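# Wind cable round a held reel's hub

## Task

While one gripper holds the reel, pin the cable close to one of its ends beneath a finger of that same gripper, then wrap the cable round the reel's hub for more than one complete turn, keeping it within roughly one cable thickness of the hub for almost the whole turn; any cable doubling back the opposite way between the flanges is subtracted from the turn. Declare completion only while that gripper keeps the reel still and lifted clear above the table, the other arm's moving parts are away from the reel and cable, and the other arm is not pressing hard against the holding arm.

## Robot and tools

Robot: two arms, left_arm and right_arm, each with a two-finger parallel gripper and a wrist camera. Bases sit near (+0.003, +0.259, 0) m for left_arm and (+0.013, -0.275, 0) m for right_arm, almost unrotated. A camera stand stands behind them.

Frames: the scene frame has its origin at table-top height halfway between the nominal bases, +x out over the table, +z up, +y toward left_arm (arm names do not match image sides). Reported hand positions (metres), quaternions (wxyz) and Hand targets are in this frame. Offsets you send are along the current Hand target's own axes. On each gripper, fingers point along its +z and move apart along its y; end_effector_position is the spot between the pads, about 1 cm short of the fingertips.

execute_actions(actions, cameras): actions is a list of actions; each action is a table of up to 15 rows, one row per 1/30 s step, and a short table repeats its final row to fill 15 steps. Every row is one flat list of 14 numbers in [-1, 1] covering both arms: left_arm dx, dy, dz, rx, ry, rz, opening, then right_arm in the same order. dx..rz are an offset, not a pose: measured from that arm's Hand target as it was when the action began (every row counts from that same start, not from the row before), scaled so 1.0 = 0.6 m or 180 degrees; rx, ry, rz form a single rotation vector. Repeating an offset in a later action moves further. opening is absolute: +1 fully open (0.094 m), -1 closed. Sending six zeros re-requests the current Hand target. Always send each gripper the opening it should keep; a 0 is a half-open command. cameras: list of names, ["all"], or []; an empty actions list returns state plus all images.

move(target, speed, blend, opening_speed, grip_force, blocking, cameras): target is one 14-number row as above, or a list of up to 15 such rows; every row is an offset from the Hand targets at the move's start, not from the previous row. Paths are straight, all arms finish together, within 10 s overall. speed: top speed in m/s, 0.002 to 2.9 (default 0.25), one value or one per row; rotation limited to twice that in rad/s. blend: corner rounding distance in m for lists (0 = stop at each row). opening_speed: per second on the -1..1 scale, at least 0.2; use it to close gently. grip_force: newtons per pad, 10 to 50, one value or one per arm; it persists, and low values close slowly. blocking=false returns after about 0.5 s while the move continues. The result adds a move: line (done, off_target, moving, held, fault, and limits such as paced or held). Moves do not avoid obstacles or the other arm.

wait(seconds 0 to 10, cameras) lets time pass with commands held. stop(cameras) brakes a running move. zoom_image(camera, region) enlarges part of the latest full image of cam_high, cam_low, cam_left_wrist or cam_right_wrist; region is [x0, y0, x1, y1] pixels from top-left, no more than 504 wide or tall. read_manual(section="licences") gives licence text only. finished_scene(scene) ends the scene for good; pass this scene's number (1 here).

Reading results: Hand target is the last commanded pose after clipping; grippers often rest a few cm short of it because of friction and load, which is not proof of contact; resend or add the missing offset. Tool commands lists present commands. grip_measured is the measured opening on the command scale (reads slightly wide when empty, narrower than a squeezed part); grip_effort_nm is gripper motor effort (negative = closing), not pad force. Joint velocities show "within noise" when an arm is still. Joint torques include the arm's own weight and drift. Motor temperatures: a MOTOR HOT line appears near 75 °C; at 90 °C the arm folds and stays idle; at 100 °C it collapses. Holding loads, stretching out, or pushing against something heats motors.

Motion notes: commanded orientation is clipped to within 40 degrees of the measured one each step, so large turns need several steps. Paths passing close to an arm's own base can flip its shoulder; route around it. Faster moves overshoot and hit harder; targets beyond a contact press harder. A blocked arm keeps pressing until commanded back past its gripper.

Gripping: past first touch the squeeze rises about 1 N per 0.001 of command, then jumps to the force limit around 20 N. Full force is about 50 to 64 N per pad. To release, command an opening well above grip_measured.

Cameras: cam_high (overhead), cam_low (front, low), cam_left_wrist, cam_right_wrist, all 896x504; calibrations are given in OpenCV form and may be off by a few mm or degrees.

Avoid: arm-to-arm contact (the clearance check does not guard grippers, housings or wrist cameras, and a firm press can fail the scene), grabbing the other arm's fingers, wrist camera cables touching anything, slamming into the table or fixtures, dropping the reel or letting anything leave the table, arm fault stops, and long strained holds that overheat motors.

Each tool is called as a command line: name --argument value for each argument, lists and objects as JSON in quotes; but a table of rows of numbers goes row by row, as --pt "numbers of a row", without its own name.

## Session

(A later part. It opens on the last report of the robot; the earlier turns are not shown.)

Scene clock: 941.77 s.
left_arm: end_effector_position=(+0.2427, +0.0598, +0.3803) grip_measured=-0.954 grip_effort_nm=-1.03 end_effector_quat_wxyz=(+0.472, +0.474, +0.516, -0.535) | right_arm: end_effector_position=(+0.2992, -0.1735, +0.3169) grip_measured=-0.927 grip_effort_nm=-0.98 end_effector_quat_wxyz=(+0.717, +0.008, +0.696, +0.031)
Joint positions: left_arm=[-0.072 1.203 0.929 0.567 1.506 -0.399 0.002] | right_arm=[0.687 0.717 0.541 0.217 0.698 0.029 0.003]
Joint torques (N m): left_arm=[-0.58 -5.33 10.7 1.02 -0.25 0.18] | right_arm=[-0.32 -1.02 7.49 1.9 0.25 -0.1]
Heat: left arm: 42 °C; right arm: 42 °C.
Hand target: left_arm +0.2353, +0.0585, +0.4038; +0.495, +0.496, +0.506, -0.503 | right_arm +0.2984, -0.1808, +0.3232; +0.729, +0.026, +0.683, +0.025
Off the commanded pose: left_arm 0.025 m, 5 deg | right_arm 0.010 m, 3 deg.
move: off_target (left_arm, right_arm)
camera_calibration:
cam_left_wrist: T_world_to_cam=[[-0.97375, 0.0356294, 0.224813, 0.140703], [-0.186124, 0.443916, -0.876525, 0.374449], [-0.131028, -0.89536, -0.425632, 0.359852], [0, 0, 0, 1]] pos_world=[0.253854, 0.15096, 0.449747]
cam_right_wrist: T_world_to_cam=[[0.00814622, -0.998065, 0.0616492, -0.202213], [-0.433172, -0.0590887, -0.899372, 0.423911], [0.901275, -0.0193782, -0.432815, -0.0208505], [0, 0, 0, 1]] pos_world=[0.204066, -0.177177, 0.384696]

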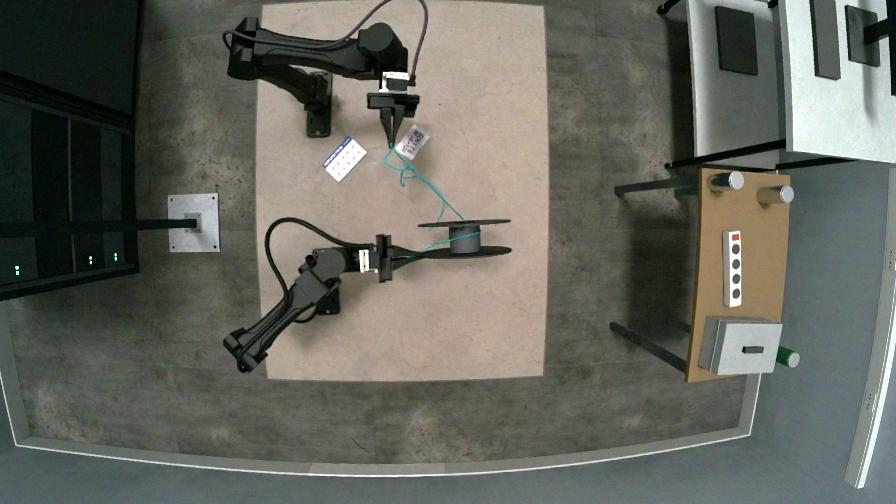

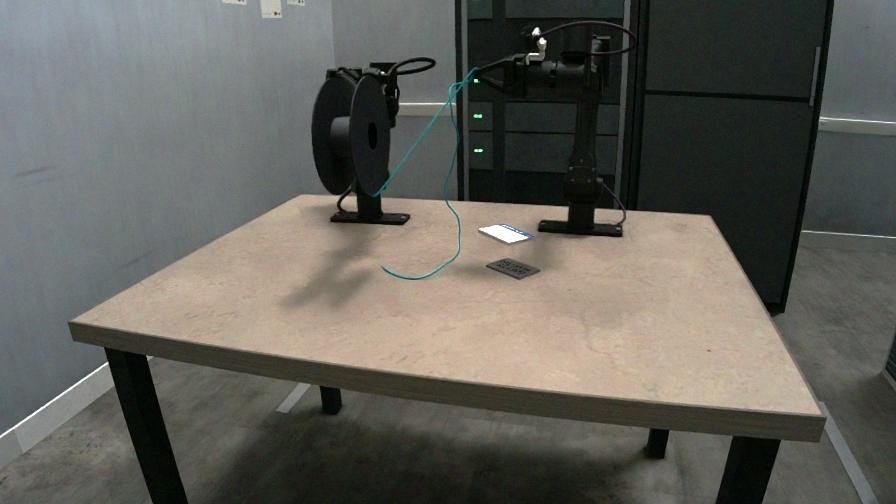

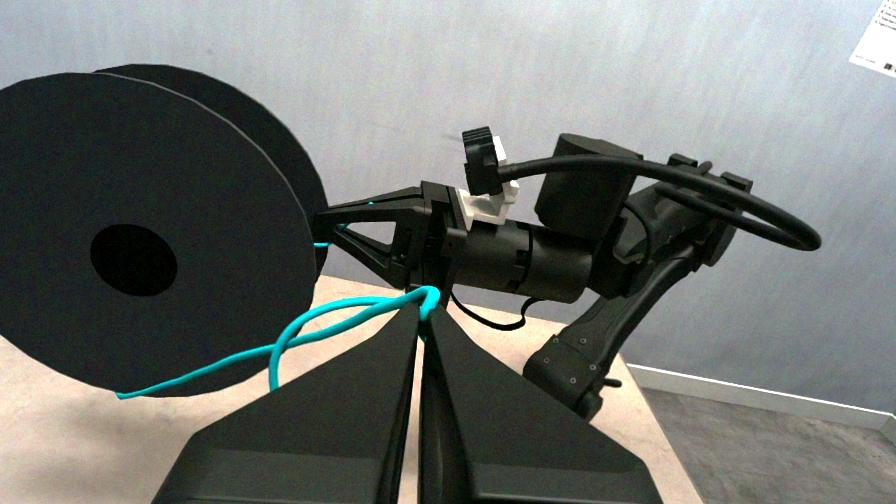

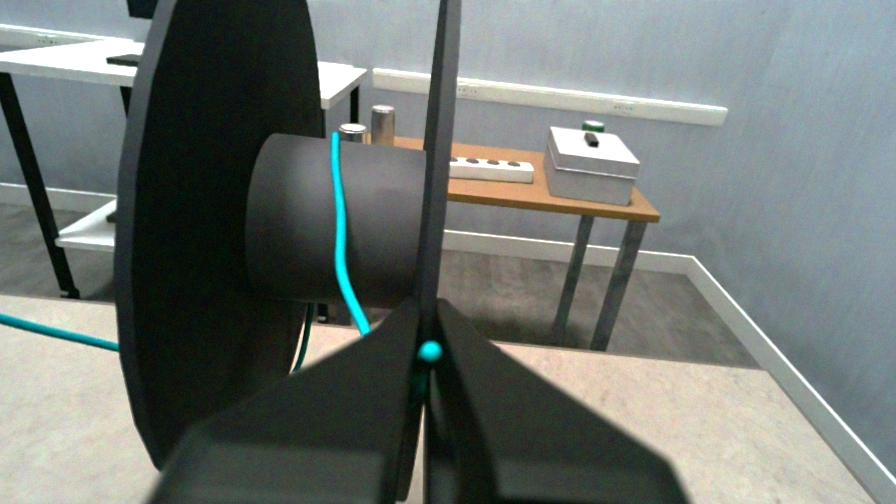

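move --pt "-0.227 0.008 0.148 0 0 0 -1 0 0 0 0 0 0 -1" --pt "-0.244 0.175 0.331 0 0 0 -1 0 0 0 0 0 0 -1" --speed 0.15 --blend '[0.03,0]' --cameras '["all"]'

zoom_image --camera "cam_low" --region '[260, 0, 560, 280]'

Scene clock: 947.80 s.
left_arm: end_effector_position=(+0.3543, -0.1409, +0.5310) grip_measured=-0.954 grip_effort_nm=-1.03 end_effector_quat_wxyz=(+0.500, +0.472, +0.514, -0.512) | right_arm: end_effector_position=(+0.2953, -0.1846, +0.3450) grip_measured=-0.927 grip_effort_nm=-0.98 end_effector_quat_wxyz=(+0.750, +0.057, +0.657, +0.052)
Joint positions: left_arm=[-0.557 2.202 2.825 -0.577 0.972 -0.092 0.002] | right_arm=[0.686 0.704 0.541 0.34 0.738 0.036 0.003]
Joint torques (N m): left_arm=[-1.01 -9.21 8.84 1.61 -0.1 -0.06] | right_arm=[-0.18 0.16 6.94 0.73 -0.04 -0.15]
Heat: left arm: 41 °C; right arm: 40 °C.
Hand target: left_arm +0.3431, -0.1406, +0.5475; +0.495, +0.496, +0.506, -0.503 | right_arm +0.2985, -0.1809, +0.3232; +0.729, +0.026, +0.683, +0.025
Off the commanded pose: left_arm 0.020 m, 3 deg | right_arm 0.022 m, 6 deg.
elbow stopped short (left arm): the move would have taken joint 3 (elbow) straighter than the controller allows.
move: off_target (left_arm, right_arm)
camera_calibration:
cam_left_wrist: T_world_to_cam=[[-0.98451, -0.0136648, 0.174798, 0.246021], [-0.163666, 0.429199, -0.888258, 0.612619], [-0.0628851, -0.903107, -0.424787, 0.233208], [0, 0, 0, 1]] pos_world=[0.35714, -0.0489617, 0.600224]
cam_right_wrist: T_world_to_cam=[[-0.0329079, -0.998673, -0.039612, -0.168059], [-0.342731, 0.0485061, -0.938181, 0.453327], [0.938857, -0.0172974, -0.343872, -0.0467028], [0, 0, 0, 1]] pos_world=[0.193686, -0.190633, 0.402586]

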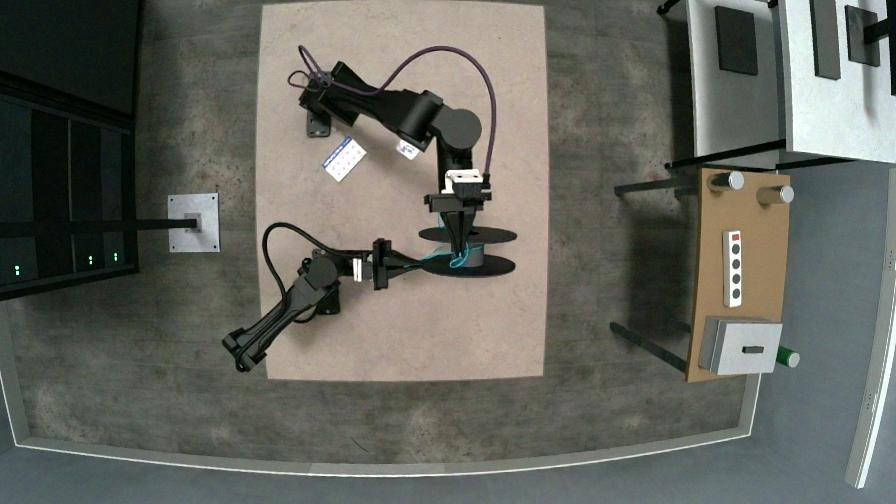

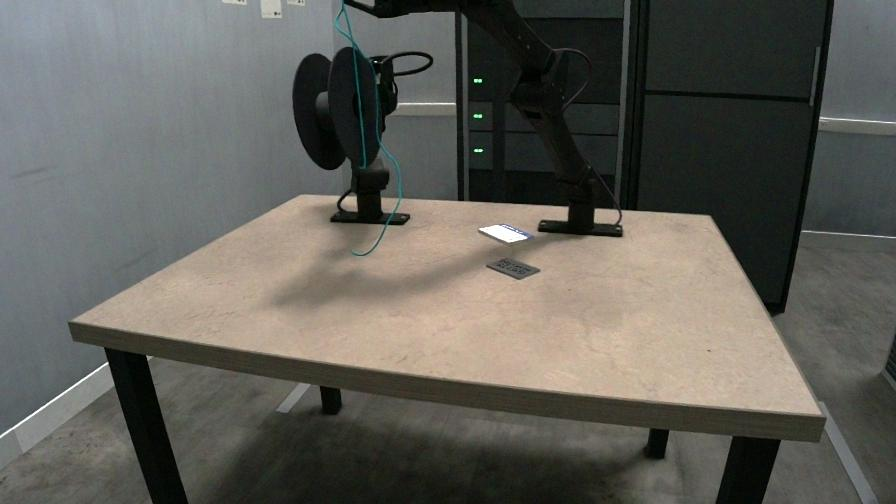

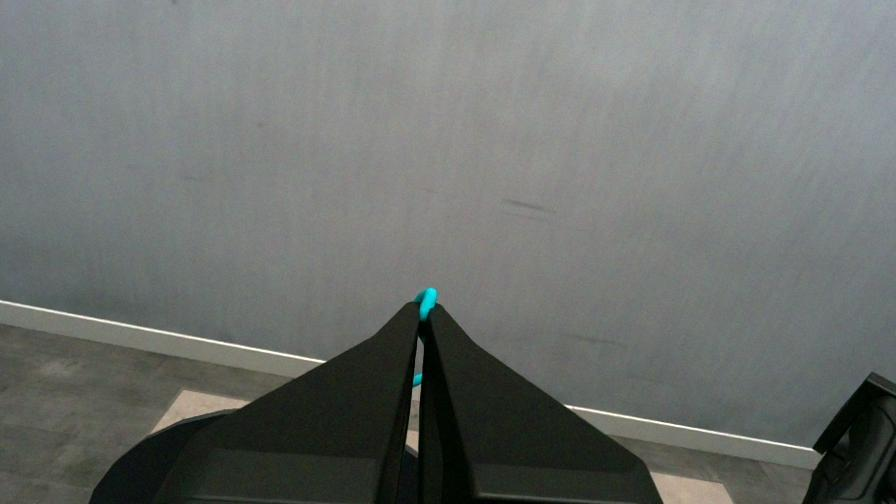

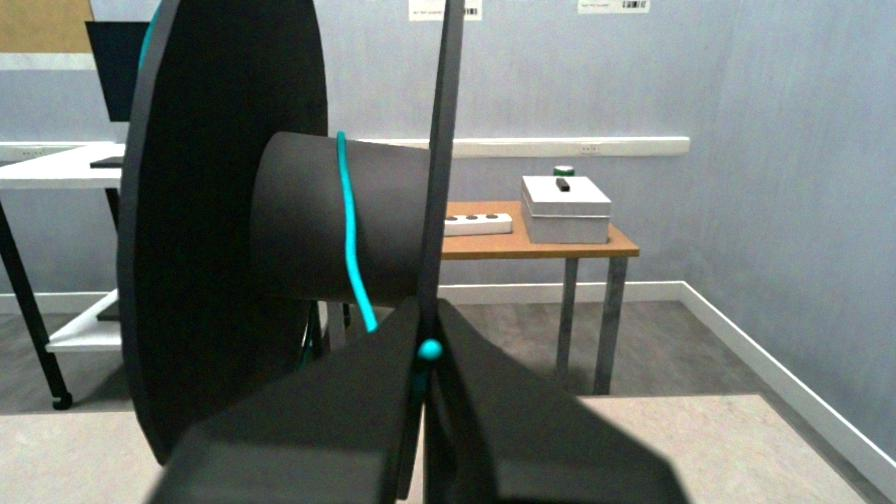

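Scaled by 1.680 from the camera's 896x504 image, which has a finer 1280x720 frame.

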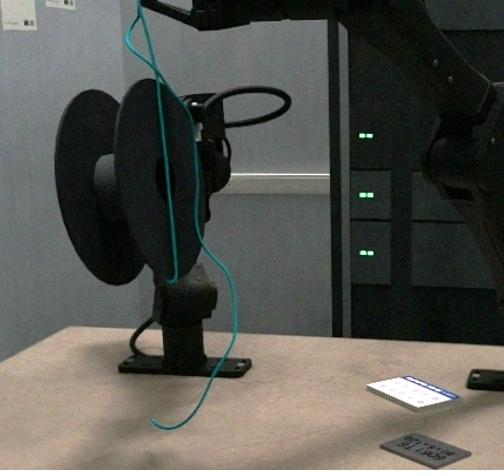

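move --pt "0.046 -0.172 -0.184 0 0 0 -1 0 0 0 0 0 0 -1" --pt "0.246 -0.172 -0.334 0 0 0 -1 0 0 0 0 0 0 -1" --pt "0.546 -0.072 -0.4 0 0 0 -1 0 0 0 0 0 0 -1" --pt "0.77 0.128 -0.45 0 0 0 -1 0 0 0 0 0 0 -1" --pt "0.77 0.128 -0.45 0 0 0 -0.5 0 0 0 0 0 0 -1" --pt "0.75 0.128 -0.55 0 0 0 -0.5 0 0 0 0 0 0 -1" --speed 0.22 --blend '[0.03,0.03,0.03,0,0,0]' --cameras '["all"]'

zoom_image --camera "cam_high" --region '[370, 100, 570, 300]'

Scene clock: 964.50 s.
left_arm: end_effector_position=(+0.4073, +0.1918, +0.0972) grip_measured=-0.503 grip_effort_nm=0.14 end_effector_quat_wxyz=(+0.539, +0.427, +0.588, -0.427) | right_arm: end_effector_position=(+0.2979, -0.1812, +0.3281) grip_measured=-0.927 grip_effort_nm=-0.98 end_effector_quat_wxyz=(+0.733, +0.029, +0.679, +0.026)
Joint positions: left_arm=[0.297 2.246 1.372 -0.931 1.515 1.764 0.023] | right_arm=[0.686 0.711 0.536 0.277 0.733 0.009 0.003]
Joint torques (N m): left_arm=[-0.51 -7.92 7.13 0.03 0.4 0.23] | right_arm=[-0.14 -0.38 7.66 1.34 0 -0.02]
Heat: left arm: 39 °C; right arm: 38 °C.
Hand target: left_arm +0.4115, +0.1911, +0.0974; +0.495, +0.496, +0.506, -0.503 | right_arm +0.2985, -0.1808, +0.3231; +0.729, +0.026, +0.683, +0.025
Off the commanded pose: left_arm 0.004 m, 16 deg | right_arm 0.005 m, 1 deg.
move: off_target (left_arm); target 5's new opening was sent with left_arm's hand 0.010 m and 8 deg from that target
camera_calibration:
cam_left_wrist: T_world_to_cam=[[-0.950754, -0.263633, 0.162984, 0.413945], [-0.270163, 0.447158, -0.852679, 0.129637], [0.151914, -0.85472, -0.496362, 0.262876], [0, 0, 0, 1]] pos_world=[0.388649, 0.275847, 0.173554]
cam_right_wrist: T_world_to_cam=[[-0.0306674, -0.998776, 0.0388036, -0.191759], [-0.394892, -0.0235567, -0.918425, 0.434233], [0.918215, -0.043489, -0.393687, -0.0372568], [0, 0, 0, 1]] pos_world=[0.199804, -0.182915, 0.391584]

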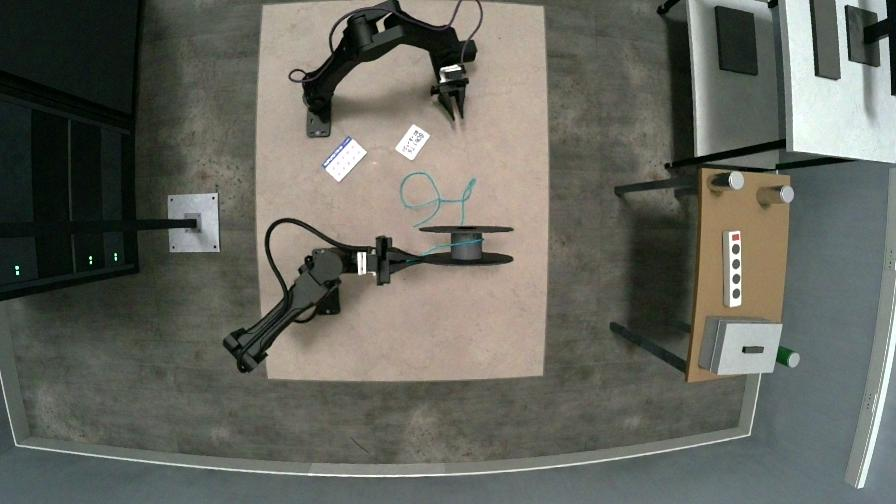

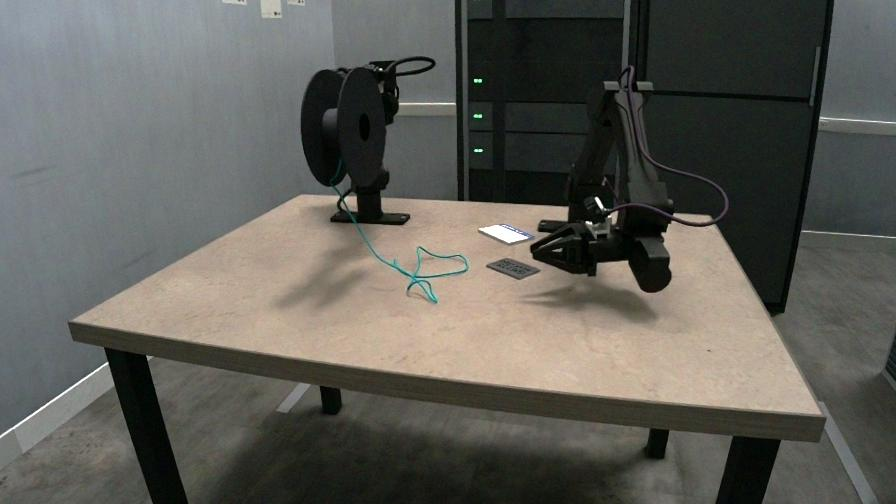

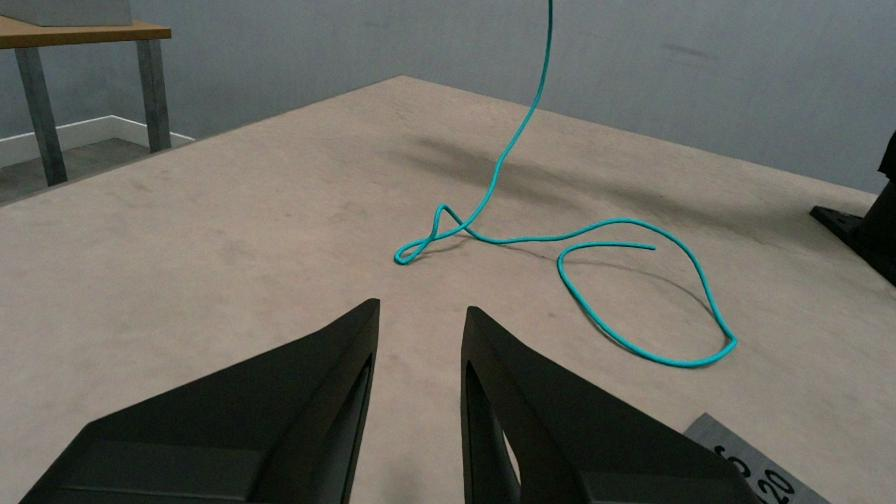

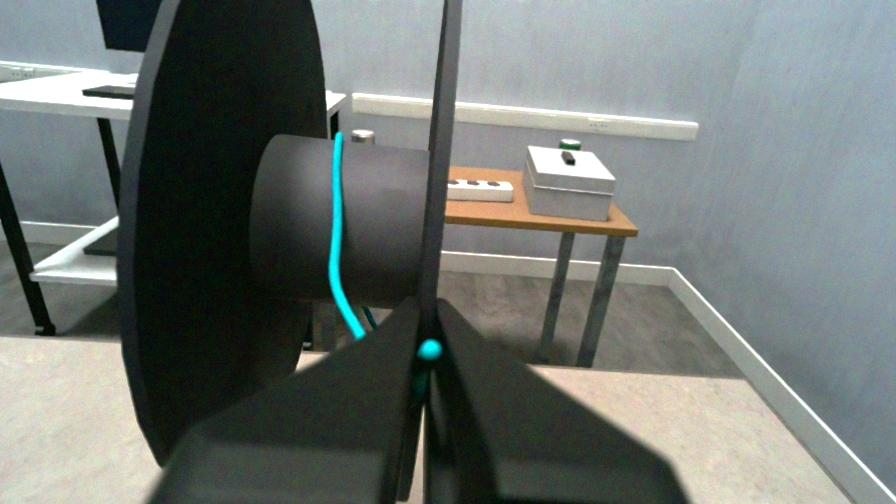

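Scaled by 2.520 from the camera's 896x504 image, which has a finer 1280x720 frame.

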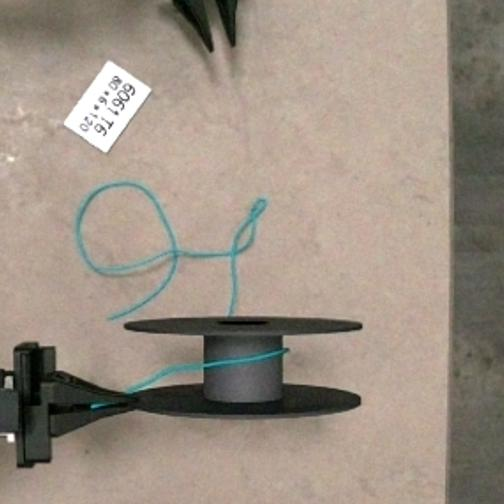

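move --pt "0 0.086 0.218 0 0.28 0 -0.3 0 0 0 0 0 0 -1" --speed 0.2 --cameras '["cam_left_wrist","cam_low"]'

Scene clock: 975.97 s.
left_arm: end_effector_position=(+0.4589, +0.0601, +0.0933) grip_measured=-0.303 grip_effort_nm=0.14 end_effector_quat_wxyz=(+0.231, +0.662, +0.669, -0.246) | right_arm: end_effector_position=(+0.2979, -0.1812, +0.3281) grip_measured=-0.927 grip_effort_nm=-0.98 end_effector_quat_wxyz=(+0.733, +0.029, +0.679, +0.026)
Joint positions: left_arm=[-0.173 2.354 2.1 -1.189 0.679 1.332 0.033] | right_arm=[0.686 0.711 0.536 0.277 0.733 0.009 0.003]
Joint torques (N m): left_arm=[0.06 -9.78 9.31 0.4 0.24 -0.02] | right_arm=[-0.2 -0.39 7.66 1.37 0.01 -0.01]
Heat: left arm: 39 °C; right arm: 38 °C.
Hand target: left_arm +0.4632, +0.0603, +0.0959; +0.232, +0.663, +0.668, -0.244 | right_arm +0.2985, -0.1808, +0.3231; +0.729, +0.026, +0.683, +0.025
Off the commanded pose: left_arm 0.005 m, 0 deg | right_arm 0.005 m, 1 deg.
move: done
camera_calibration:
cam_left_wrist: T_world_to_cam=[[-0.990121, -0.0876656, 0.10943, 0.441422], [-0.108932, 0.972328, -0.20667, 0.033287], [-0.0882839, -0.216548, -0.972272, 0.256886], [0, 0, 0, 1]] pos_world=[0.463366, 0.0619598, 0.208337]
Images, in order (width x height): cam_low 896x504, cam_left_wrist 896x504.

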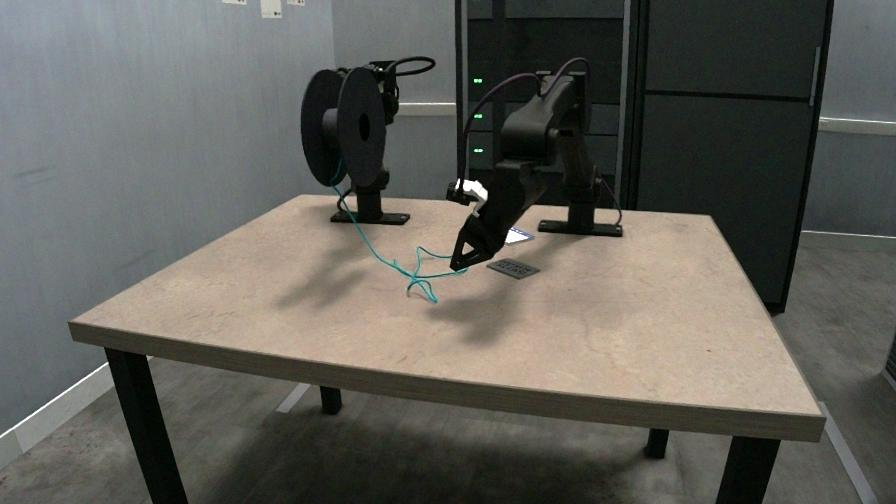

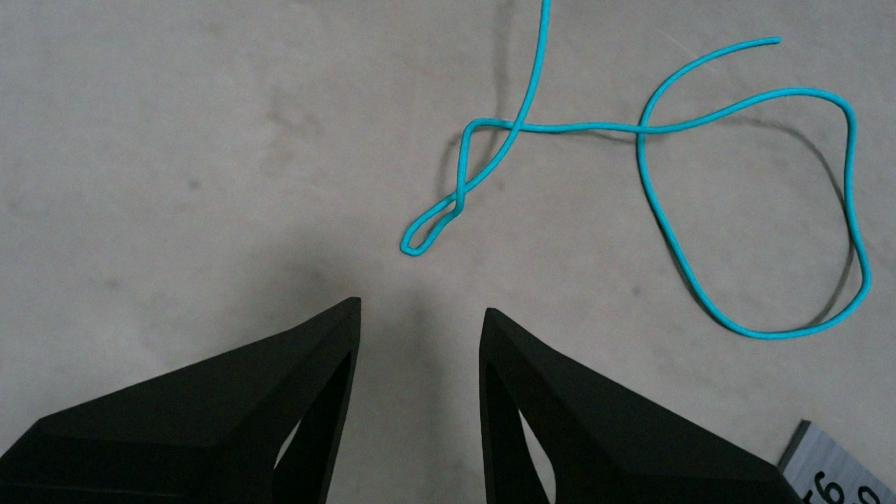

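move --pt "-0.1095 -0.365 0.09 0 0 0 -0.3 0 0 0 0 0 0 -1" --pt "-0.03 -0.365 0.18 0 0 0 -0.3 0 0 0 0 0 0 -1" --speed 0.15 --cameras '["cam_left_wrist","cam_low"]'

Scene clock: 987.03 s.
left_arm: end_effector_position=(+0.2367, -0.0200, +0.0290) grip_measured=-0.303 grip_effort_nm=0.14 end_effector_quat_wxyz=(+0.216, +0.664, +0.671, -0.249) | right_arm: end_effector_position=(+0.2979, -0.1812, +0.3281) grip_measured=-0.927 grip_effort_nm=-0.98 end_effector_quat_wxyz=(+0.733, +0.029, +0.679, +0.026)
Joint positions: left_arm=[-0.599 1.724 0.874 -0.33 0.561 0.836 0.033] | right_arm=[0.686 0.711 0.536 0.277 0.733 0.009 0.003]
Joint torques (N m): left_arm=[0.34 -5.55 4.48 1.43 0.17 -0.05] | right_arm=[-0.21 -0.44 7.88 1.37 0.06 -0.05]
Heat: left arm: 38 °C; right arm: 38 °C.
Hand target: left_arm +0.2430, -0.0222, +0.0278; +0.232, +0.663, +0.668, -0.244 | right_arm +0.2985, -0.1808, +0.3231; +0.729, +0.026, +0.683, +0.025
Off the commanded pose: left_arm 0.007 m, 2 deg | right_arm 0.005 m, 1 deg.
move: done
camera_calibration:
cam_left_wrist: T_world_to_cam=[[-0.987986, -0.0828804, 0.130437, 0.220469], [-0.106533, 0.976695, -0.186328, 0.0726594], [-0.111954, -0.197986, -0.97379, 0.163431], [0, 0, 0, 1]] pos_world=[0.243858, -0.0203363, 0.143929]
Images, in order (width x height): cam_low 896x504, cam_left_wrist 896x504.

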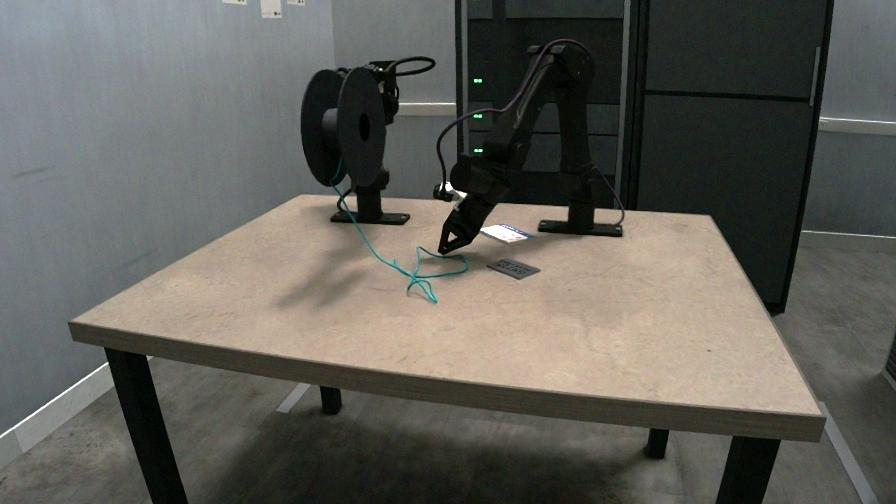

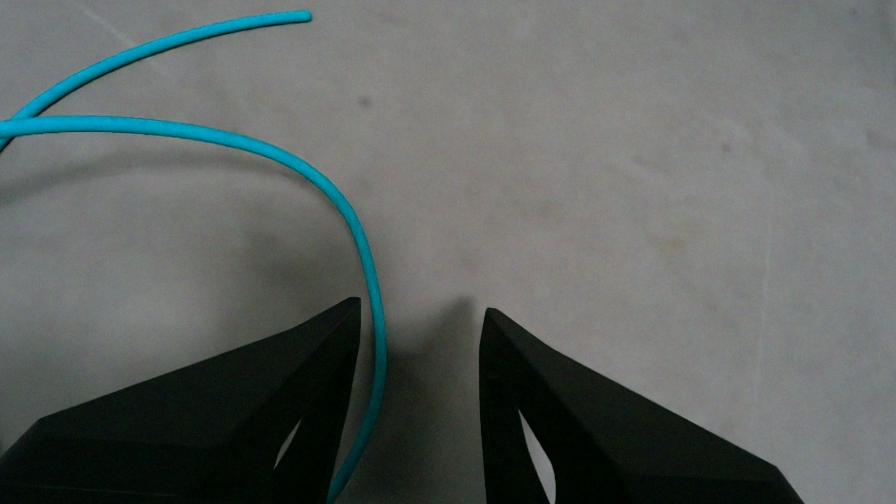

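move --pt "0.0 0.015 0 0 0 0 -0.3 0 0 0 0 0 0 -1" --pt "0.014 0.015 0.017 0 0 0 -0.3 0 0 0 0 0 0 -1" --pt "0.014 0.015 0.017 0 0 0 -1 0 0 0 0 0 0 -1" --speed 0.08 --cameras '["cam_left_wrist"]'

Scene clock: 992.17 s.
left_arm: end_effector_position=(+0.2473, -0.0217, +0.0187) grip_measured=-0.973 grip_effort_nm=-1.03 end_effector_quat_wxyz=(+0.225, +0.660, +0.673, -0.247) | right_arm: end_effector_position=(+0.2979, -0.1812, +0.3281) grip_measured=-0.927 grip_effort_nm=-0.98 end_effector_quat_wxyz=(+0.733, +0.029, +0.679, +0.026)
Joint positions: left_arm=[-0.585 1.771 0.874 -0.267 0.564 0.836 0.001] | right_arm=[0.686 0.711 0.536 0.277 0.733 0.009 0.003]
Joint torques (N m): left_arm=[0.51 -4.92 5.07 1.26 0.19 0.11] | right_arm=[-0.06 -0.34 7.53 1.31 0.01 -0.01]
Heat: left arm: 38 °C; right arm: 38 °C.
Hand target: left_arm +0.2517, -0.0222, +0.0144; +0.232, +0.663, +0.668, -0.244 | right_arm +0.2985, -0.1808, +0.3231; +0.729, +0.026, +0.683, +0.025
Off the commanded pose: left_arm 0.006 m, 1 deg | right_arm 0.005 m, 1 deg.
move: done
camera_calibration:
cam_left_wrist: T_world_to_cam=[[-0.988218, -0.0942908, 0.12056, 0.232034], [-0.117031, 0.973153, -0.198183, 0.0761918], [-0.0986368, -0.209957, -0.972722, 0.150618], [0, 0, 0, 1]] pos_world=[0.253074, -0.0206442, 0.133636]
Images, in order (width x height): cam_left_wrist 896x504.

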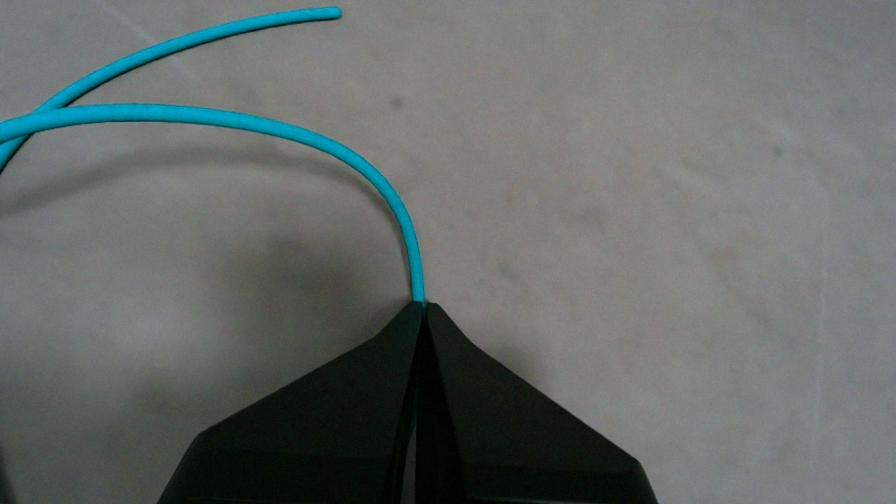

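move --pt "0 0 0 0 0 0 -0.7 0 0 0 0 0 0 -1" --pt "0.01 0.003 0.012 0 0 0 -0.7 0 0 0 0 0 0 -1" --pt "0.01 0.003 0.012 0 0 0 -1 0 0 0 0 0 0 -1" --speed 0.05 --cameras '["cam_left_wrist"]'

Scene clock: 996.90 s.
left_arm: end_effector_position=(+0.2526, -0.0284, +0.0187) grip_measured=-0.962 grip_effort_nm=-1.03 end_effector_quat_wxyz=(+0.242, +0.661, +0.663, -0.254) | right_arm: end_effector_position=(+0.2979, -0.1812, +0.3281) grip_measured=-0.927 grip_effort_nm=-0.98 end_effector_quat_wxyz=(+0.733, +0.029, +0.679, +0.026)
Joint positions: left_arm=[-0.582 1.792 0.874 -0.213 0.587 0.839 0.002] | right_arm=[0.686 0.711 0.536 0.277 0.733 0.009 0.003]
Joint torques (N m): left_arm=[0.57 -4.46 4.23 1.13 0.07 0.13] | right_arm=[-0.09 -0.31 7.73 1.36 -0.04 0.02]
Motor temperatures (°C): left_arm=[25 37 36 33 30 29 31] | right_arm=[28 29 38 36 27 26 31]
Heat: left arm: 37 °C; right arm: 38 °C.
Hand target: left_arm +0.2534, -0.0221, +0.0051; +0.232, +0.663, +0.668, -0.244 | right_arm +0.2985, -0.1808, +0.3231; +0.729, +0.026, +0.683, +0.025
Off the commanded pose: left_arm 0.015 m, 2 deg | right_arm 0.005 m, 1 deg.
move: off_target (left_arm); target 3's new opening was sent with left_arm's hand 0.015 m and 2 deg from that target
camera_calibration:
cam_left_wrist: T_world_to_cam=[[-0.99105, -0.0811334, 0.106006, 0.238122], [-0.104277, 0.966312, -0.235303, 0.0806259], [-0.0833438, -0.244251, -0.966124, 0.144743], [0, 0, 0, 1]] pos_world=[0.256461, -0.0232365, 0.133569]
Images, in order (width x height): cam_left_wrist 896x504.

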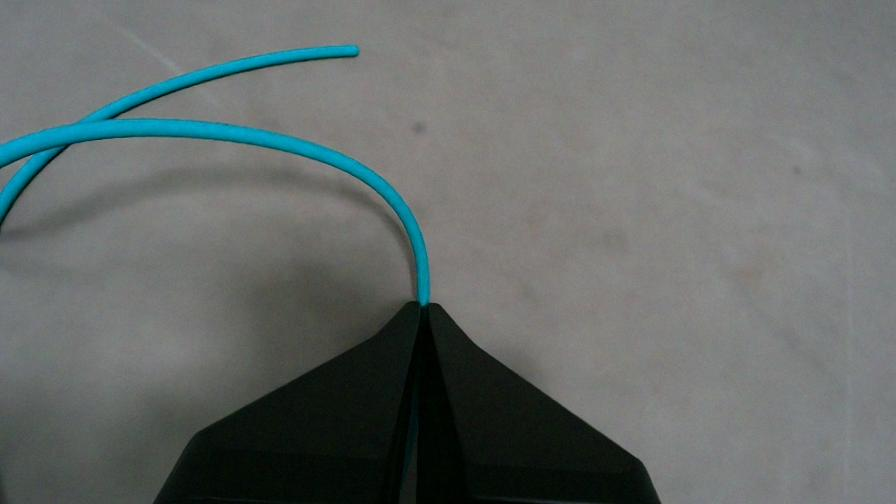

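move --pt "-0.1 0.011 -0.13 0 0 0 -1 0 0 0 0 0 0 -1" --pt "-0.129 0.011 -0.53 0 -0.28 0 -1 0 0 0 0 0 0 -1" --speed 0.15 --cameras '["all"]'

zoom_image --camera "cam_low" --region '[260, 20, 560, 300]'

Scene clock: 1005.53 s.
left_arm: end_effector_position=(+0.2599, +0.1186, +0.2802) grip_measured=-0.962 grip_effort_nm=-1.03 end_effector_quat_wxyz=(+0.489, +0.477, +0.569, -0.457) | right_arm: end_effector_position=(+0.2979, -0.1812, +0.3281) grip_measured=-0.927 grip_effort_nm=-0.98 end_effector_quat_wxyz=(+0.733, +0.029, +0.679, +0.026)
Joint positions: left_arm=[0.164 1.52 1.216 -1.551 1.463 1.803 0.002] | right_arm=[0.686 0.711 0.536 0.277 0.733 0.009 0.003]
Joint torques (N m): left_arm=[0.34 -4.48 8.51 -0.08 0.99 0.2] | right_arm=[-0.05 -0.2 7.68 1.36 0 -0.03]
Heat: left arm: 37 °C; right arm: 38 °C.
Hand target: left_arm +0.2652, +0.1198, +0.2998; +0.495, +0.496, +0.506, -0.503 | right_arm +0.2985, -0.1808, +0.3231; +0.729, +0.026, +0.683, +0.025
Off the commanded pose: left_arm 0.020 m, 9 deg | right_arm 0.005 m, 1 deg.
joint sent to its limit (left arm) — joint 4 (wrist pitch), lower limit. The joint targets are off in orientation, not in position.
move: off_target (left_arm)
camera_calibration:
cam_left_wrist: T_world_to_cam=[[-0.976328, -0.127085, 0.175023, 0.211792], [-0.215877, 0.522258, -0.825011, 0.247752], [0.0134398, -0.843265, -0.53733, 0.359721], [0, 0, 0, 1]] pos_world=[0.255428, 0.200865, 0.360619]
cam_right_wrist: T_world_to_cam=[[-0.0306674, -0.998776, 0.0388036, -0.191759], [-0.394892, -0.0235567, -0.918425, 0.434233], [0.918215, -0.043489, -0.393687, -0.0372568], [0, 0, 0, 1]] pos_world=[0.199804, -0.182915, 0.391584]

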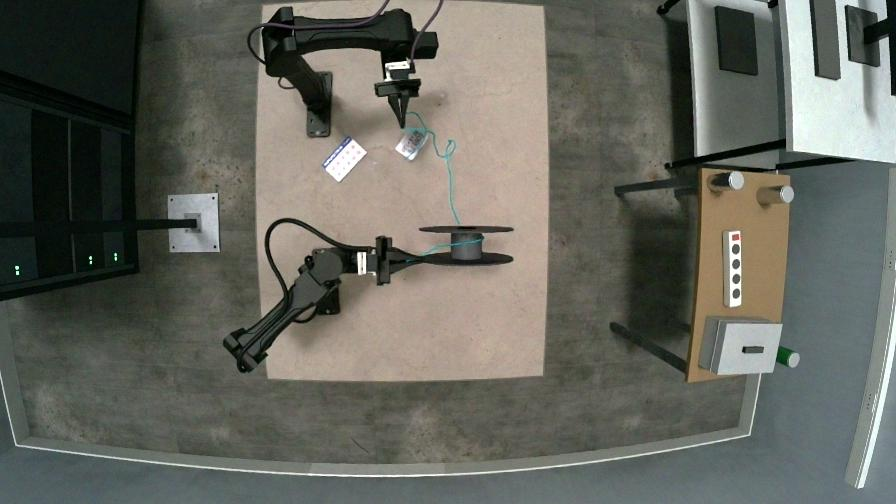

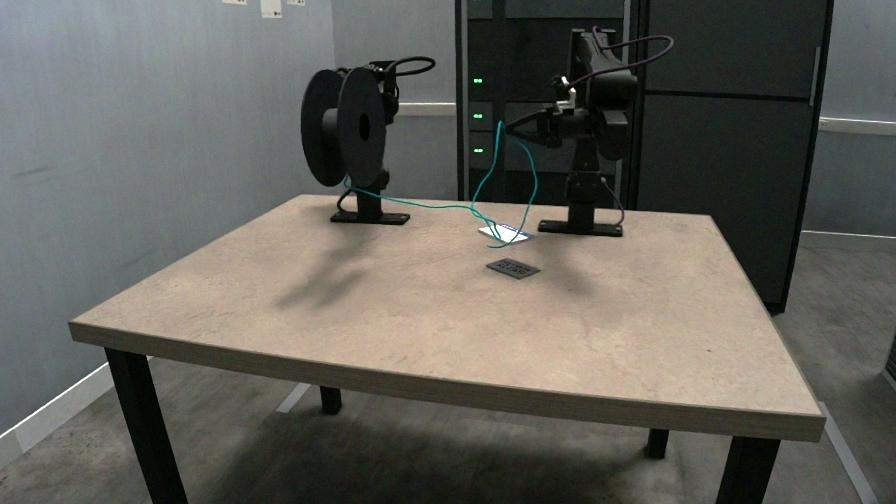

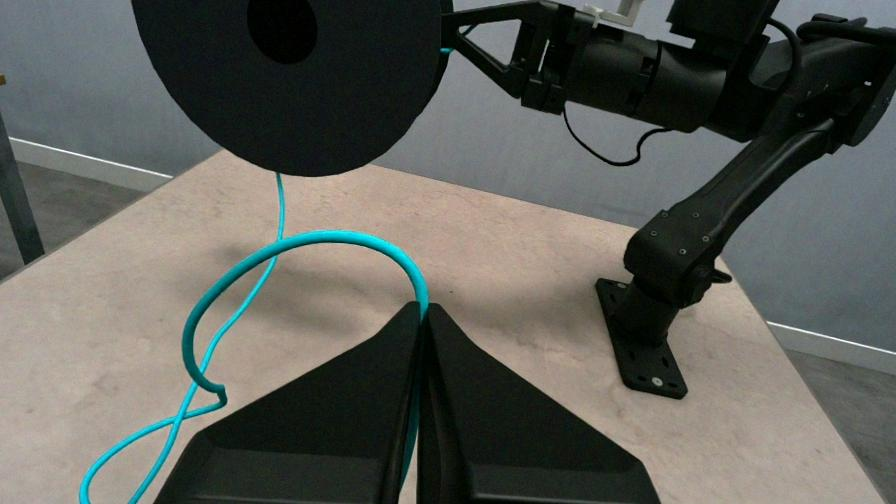

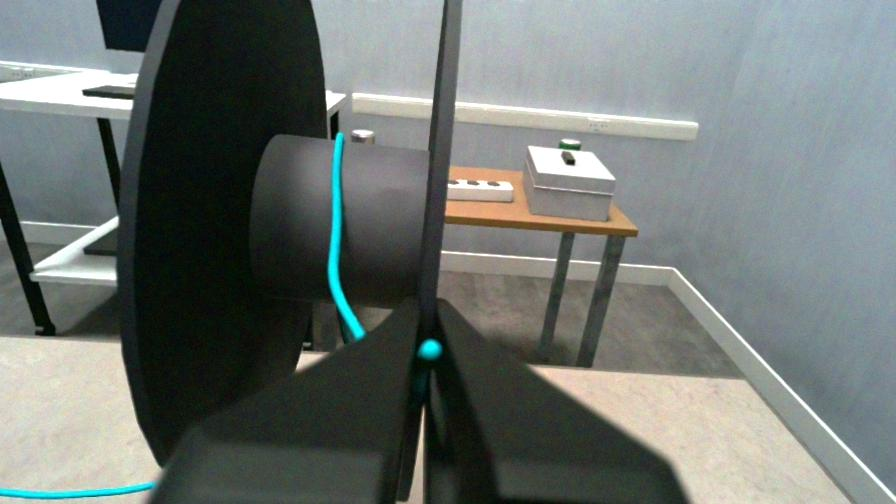

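Scaled by 1.680 from the camera's 896x504 image, which has a finer 1280x720 frame.

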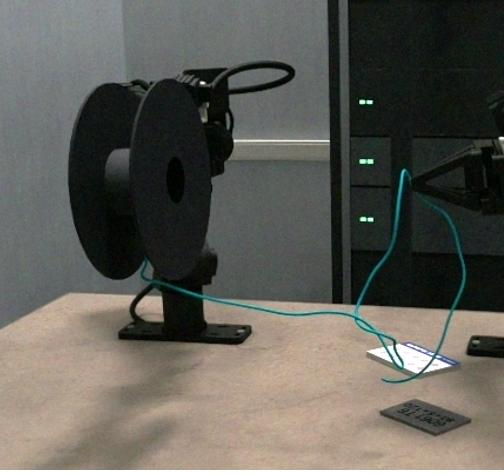

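move --pt "-0.23 -0.06 0.1 0 0 0 -1 0 0 0 0 0 0 -1" --pt "-0.36 -0.04 0.2 0 0 0 -1 0 0 0 0 0 0 -1" --speed 0.15 --blend '[0.03,0]' --cameras '["all"]'

zoom_image --camera "cam_low" --region '[260, 0, 560, 280]'

Scene clock: 1013.50 s.
left_arm: end_effector_position=(+0.2537, -0.0016, +0.5039) grip_measured=-0.962 grip_effort_nm=-1.03 end_effector_quat_wxyz=(+0.469, +0.486, +0.529, -0.514) | right_arm: end_effector_position=(+0.2979, -0.1812, +0.3281) grip_measured=-0.927 grip_effort_nm=-0.98 end_effector_quat_wxyz=(+0.733, +0.029, +0.679, +0.026)
Joint positions: left_arm=[-0.303 1.43 1.766 -0.443 1.259 0.014 0.002] | right_arm=[0.686 0.711 0.536 0.277 0.733 0.009 0.003]
Joint torques (N m): left_arm=[-0.61 -6.19 4.75 2.03 -0.07 -0.07] | right_arm=[-0.46 -0.46 7.6 1.36 0.03 -0.06]
Heat: left arm: 36 °C; right arm: 38 °C.
Hand target: left_arm +0.2453, -0.0009, +0.5157; +0.495, +0.496, +0.506, -0.503 | right_arm +0.2985, -0.1808, +0.3231; +0.729, +0.026, +0.683, +0.025
Off the commanded pose: left_arm 0.015 m, 4 deg | right_arm 0.005 m, 1 deg.
move: off_target (left_arm)
camera_calibration:
cam_left_wrist: T_world_to_cam=[[-0.977968, 0.00805529, 0.208599, 0.134971], [-0.178539, 0.485538, -0.85579, 0.499846], [-0.108176, -0.874178, -0.473403, 0.377246], [0, 0, 0, 1]] pos_world=[0.262049, 0.0859983, 0.578198]
cam_right_wrist: T_world_to_cam=[[-0.0306674, -0.998776, 0.0388036, -0.191759], [-0.394892, -0.0235567, -0.918425, 0.434233], [0.918215, -0.043489, -0.393687, -0.0372568], [0, 0, 0, 1]] pos_world=[0.199804, -0.182915, 0.391584]

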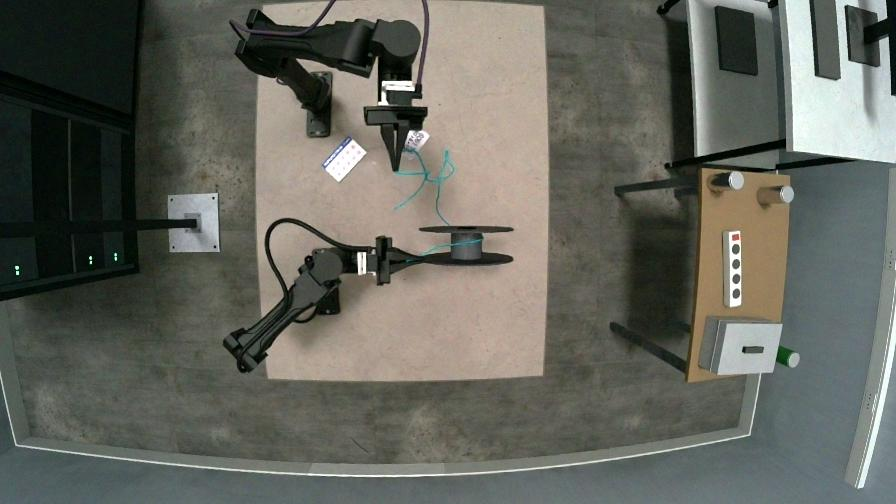

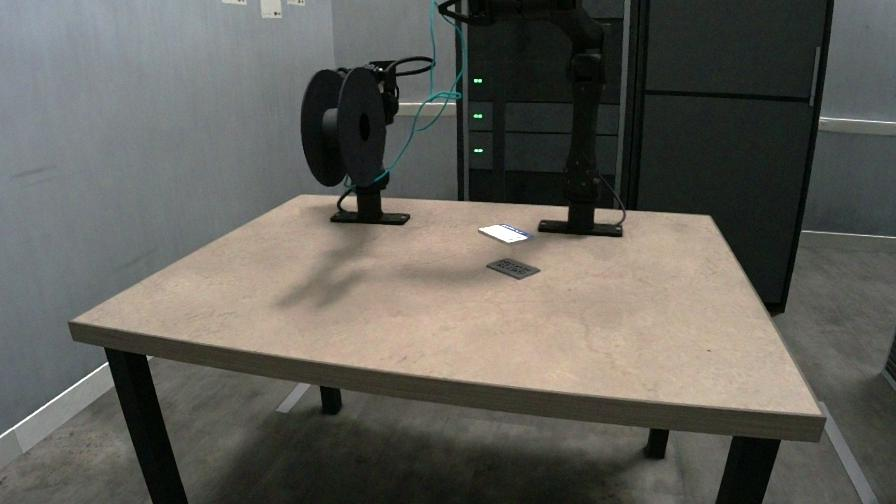

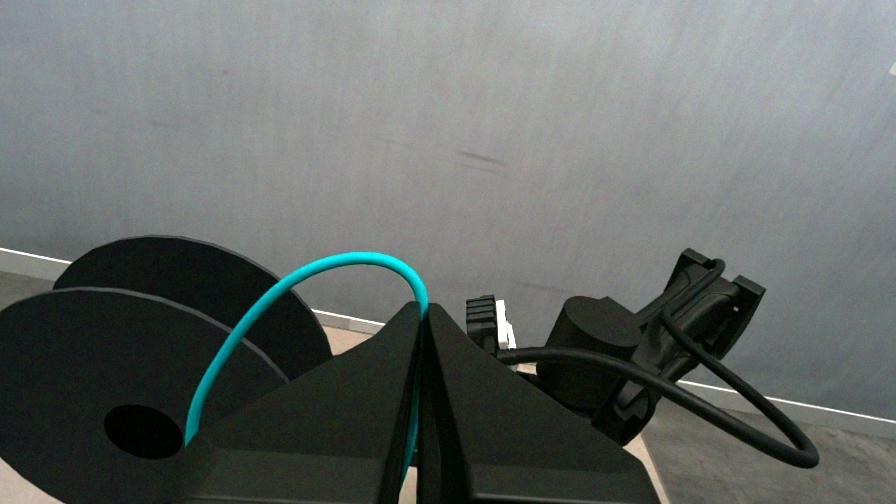

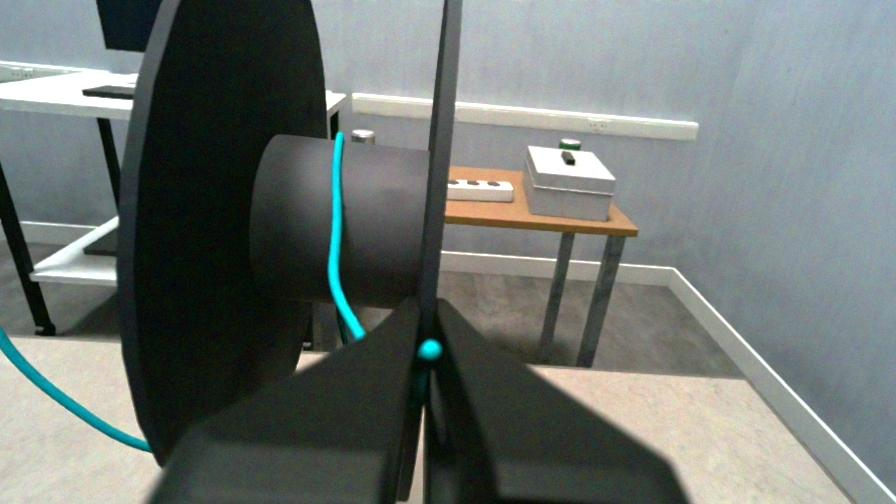

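Scaled by 1.680 from the camera's 896x504 image, which has a finer 1280x720 frame.

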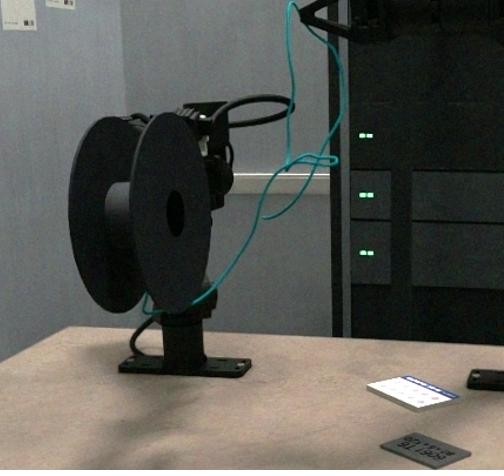

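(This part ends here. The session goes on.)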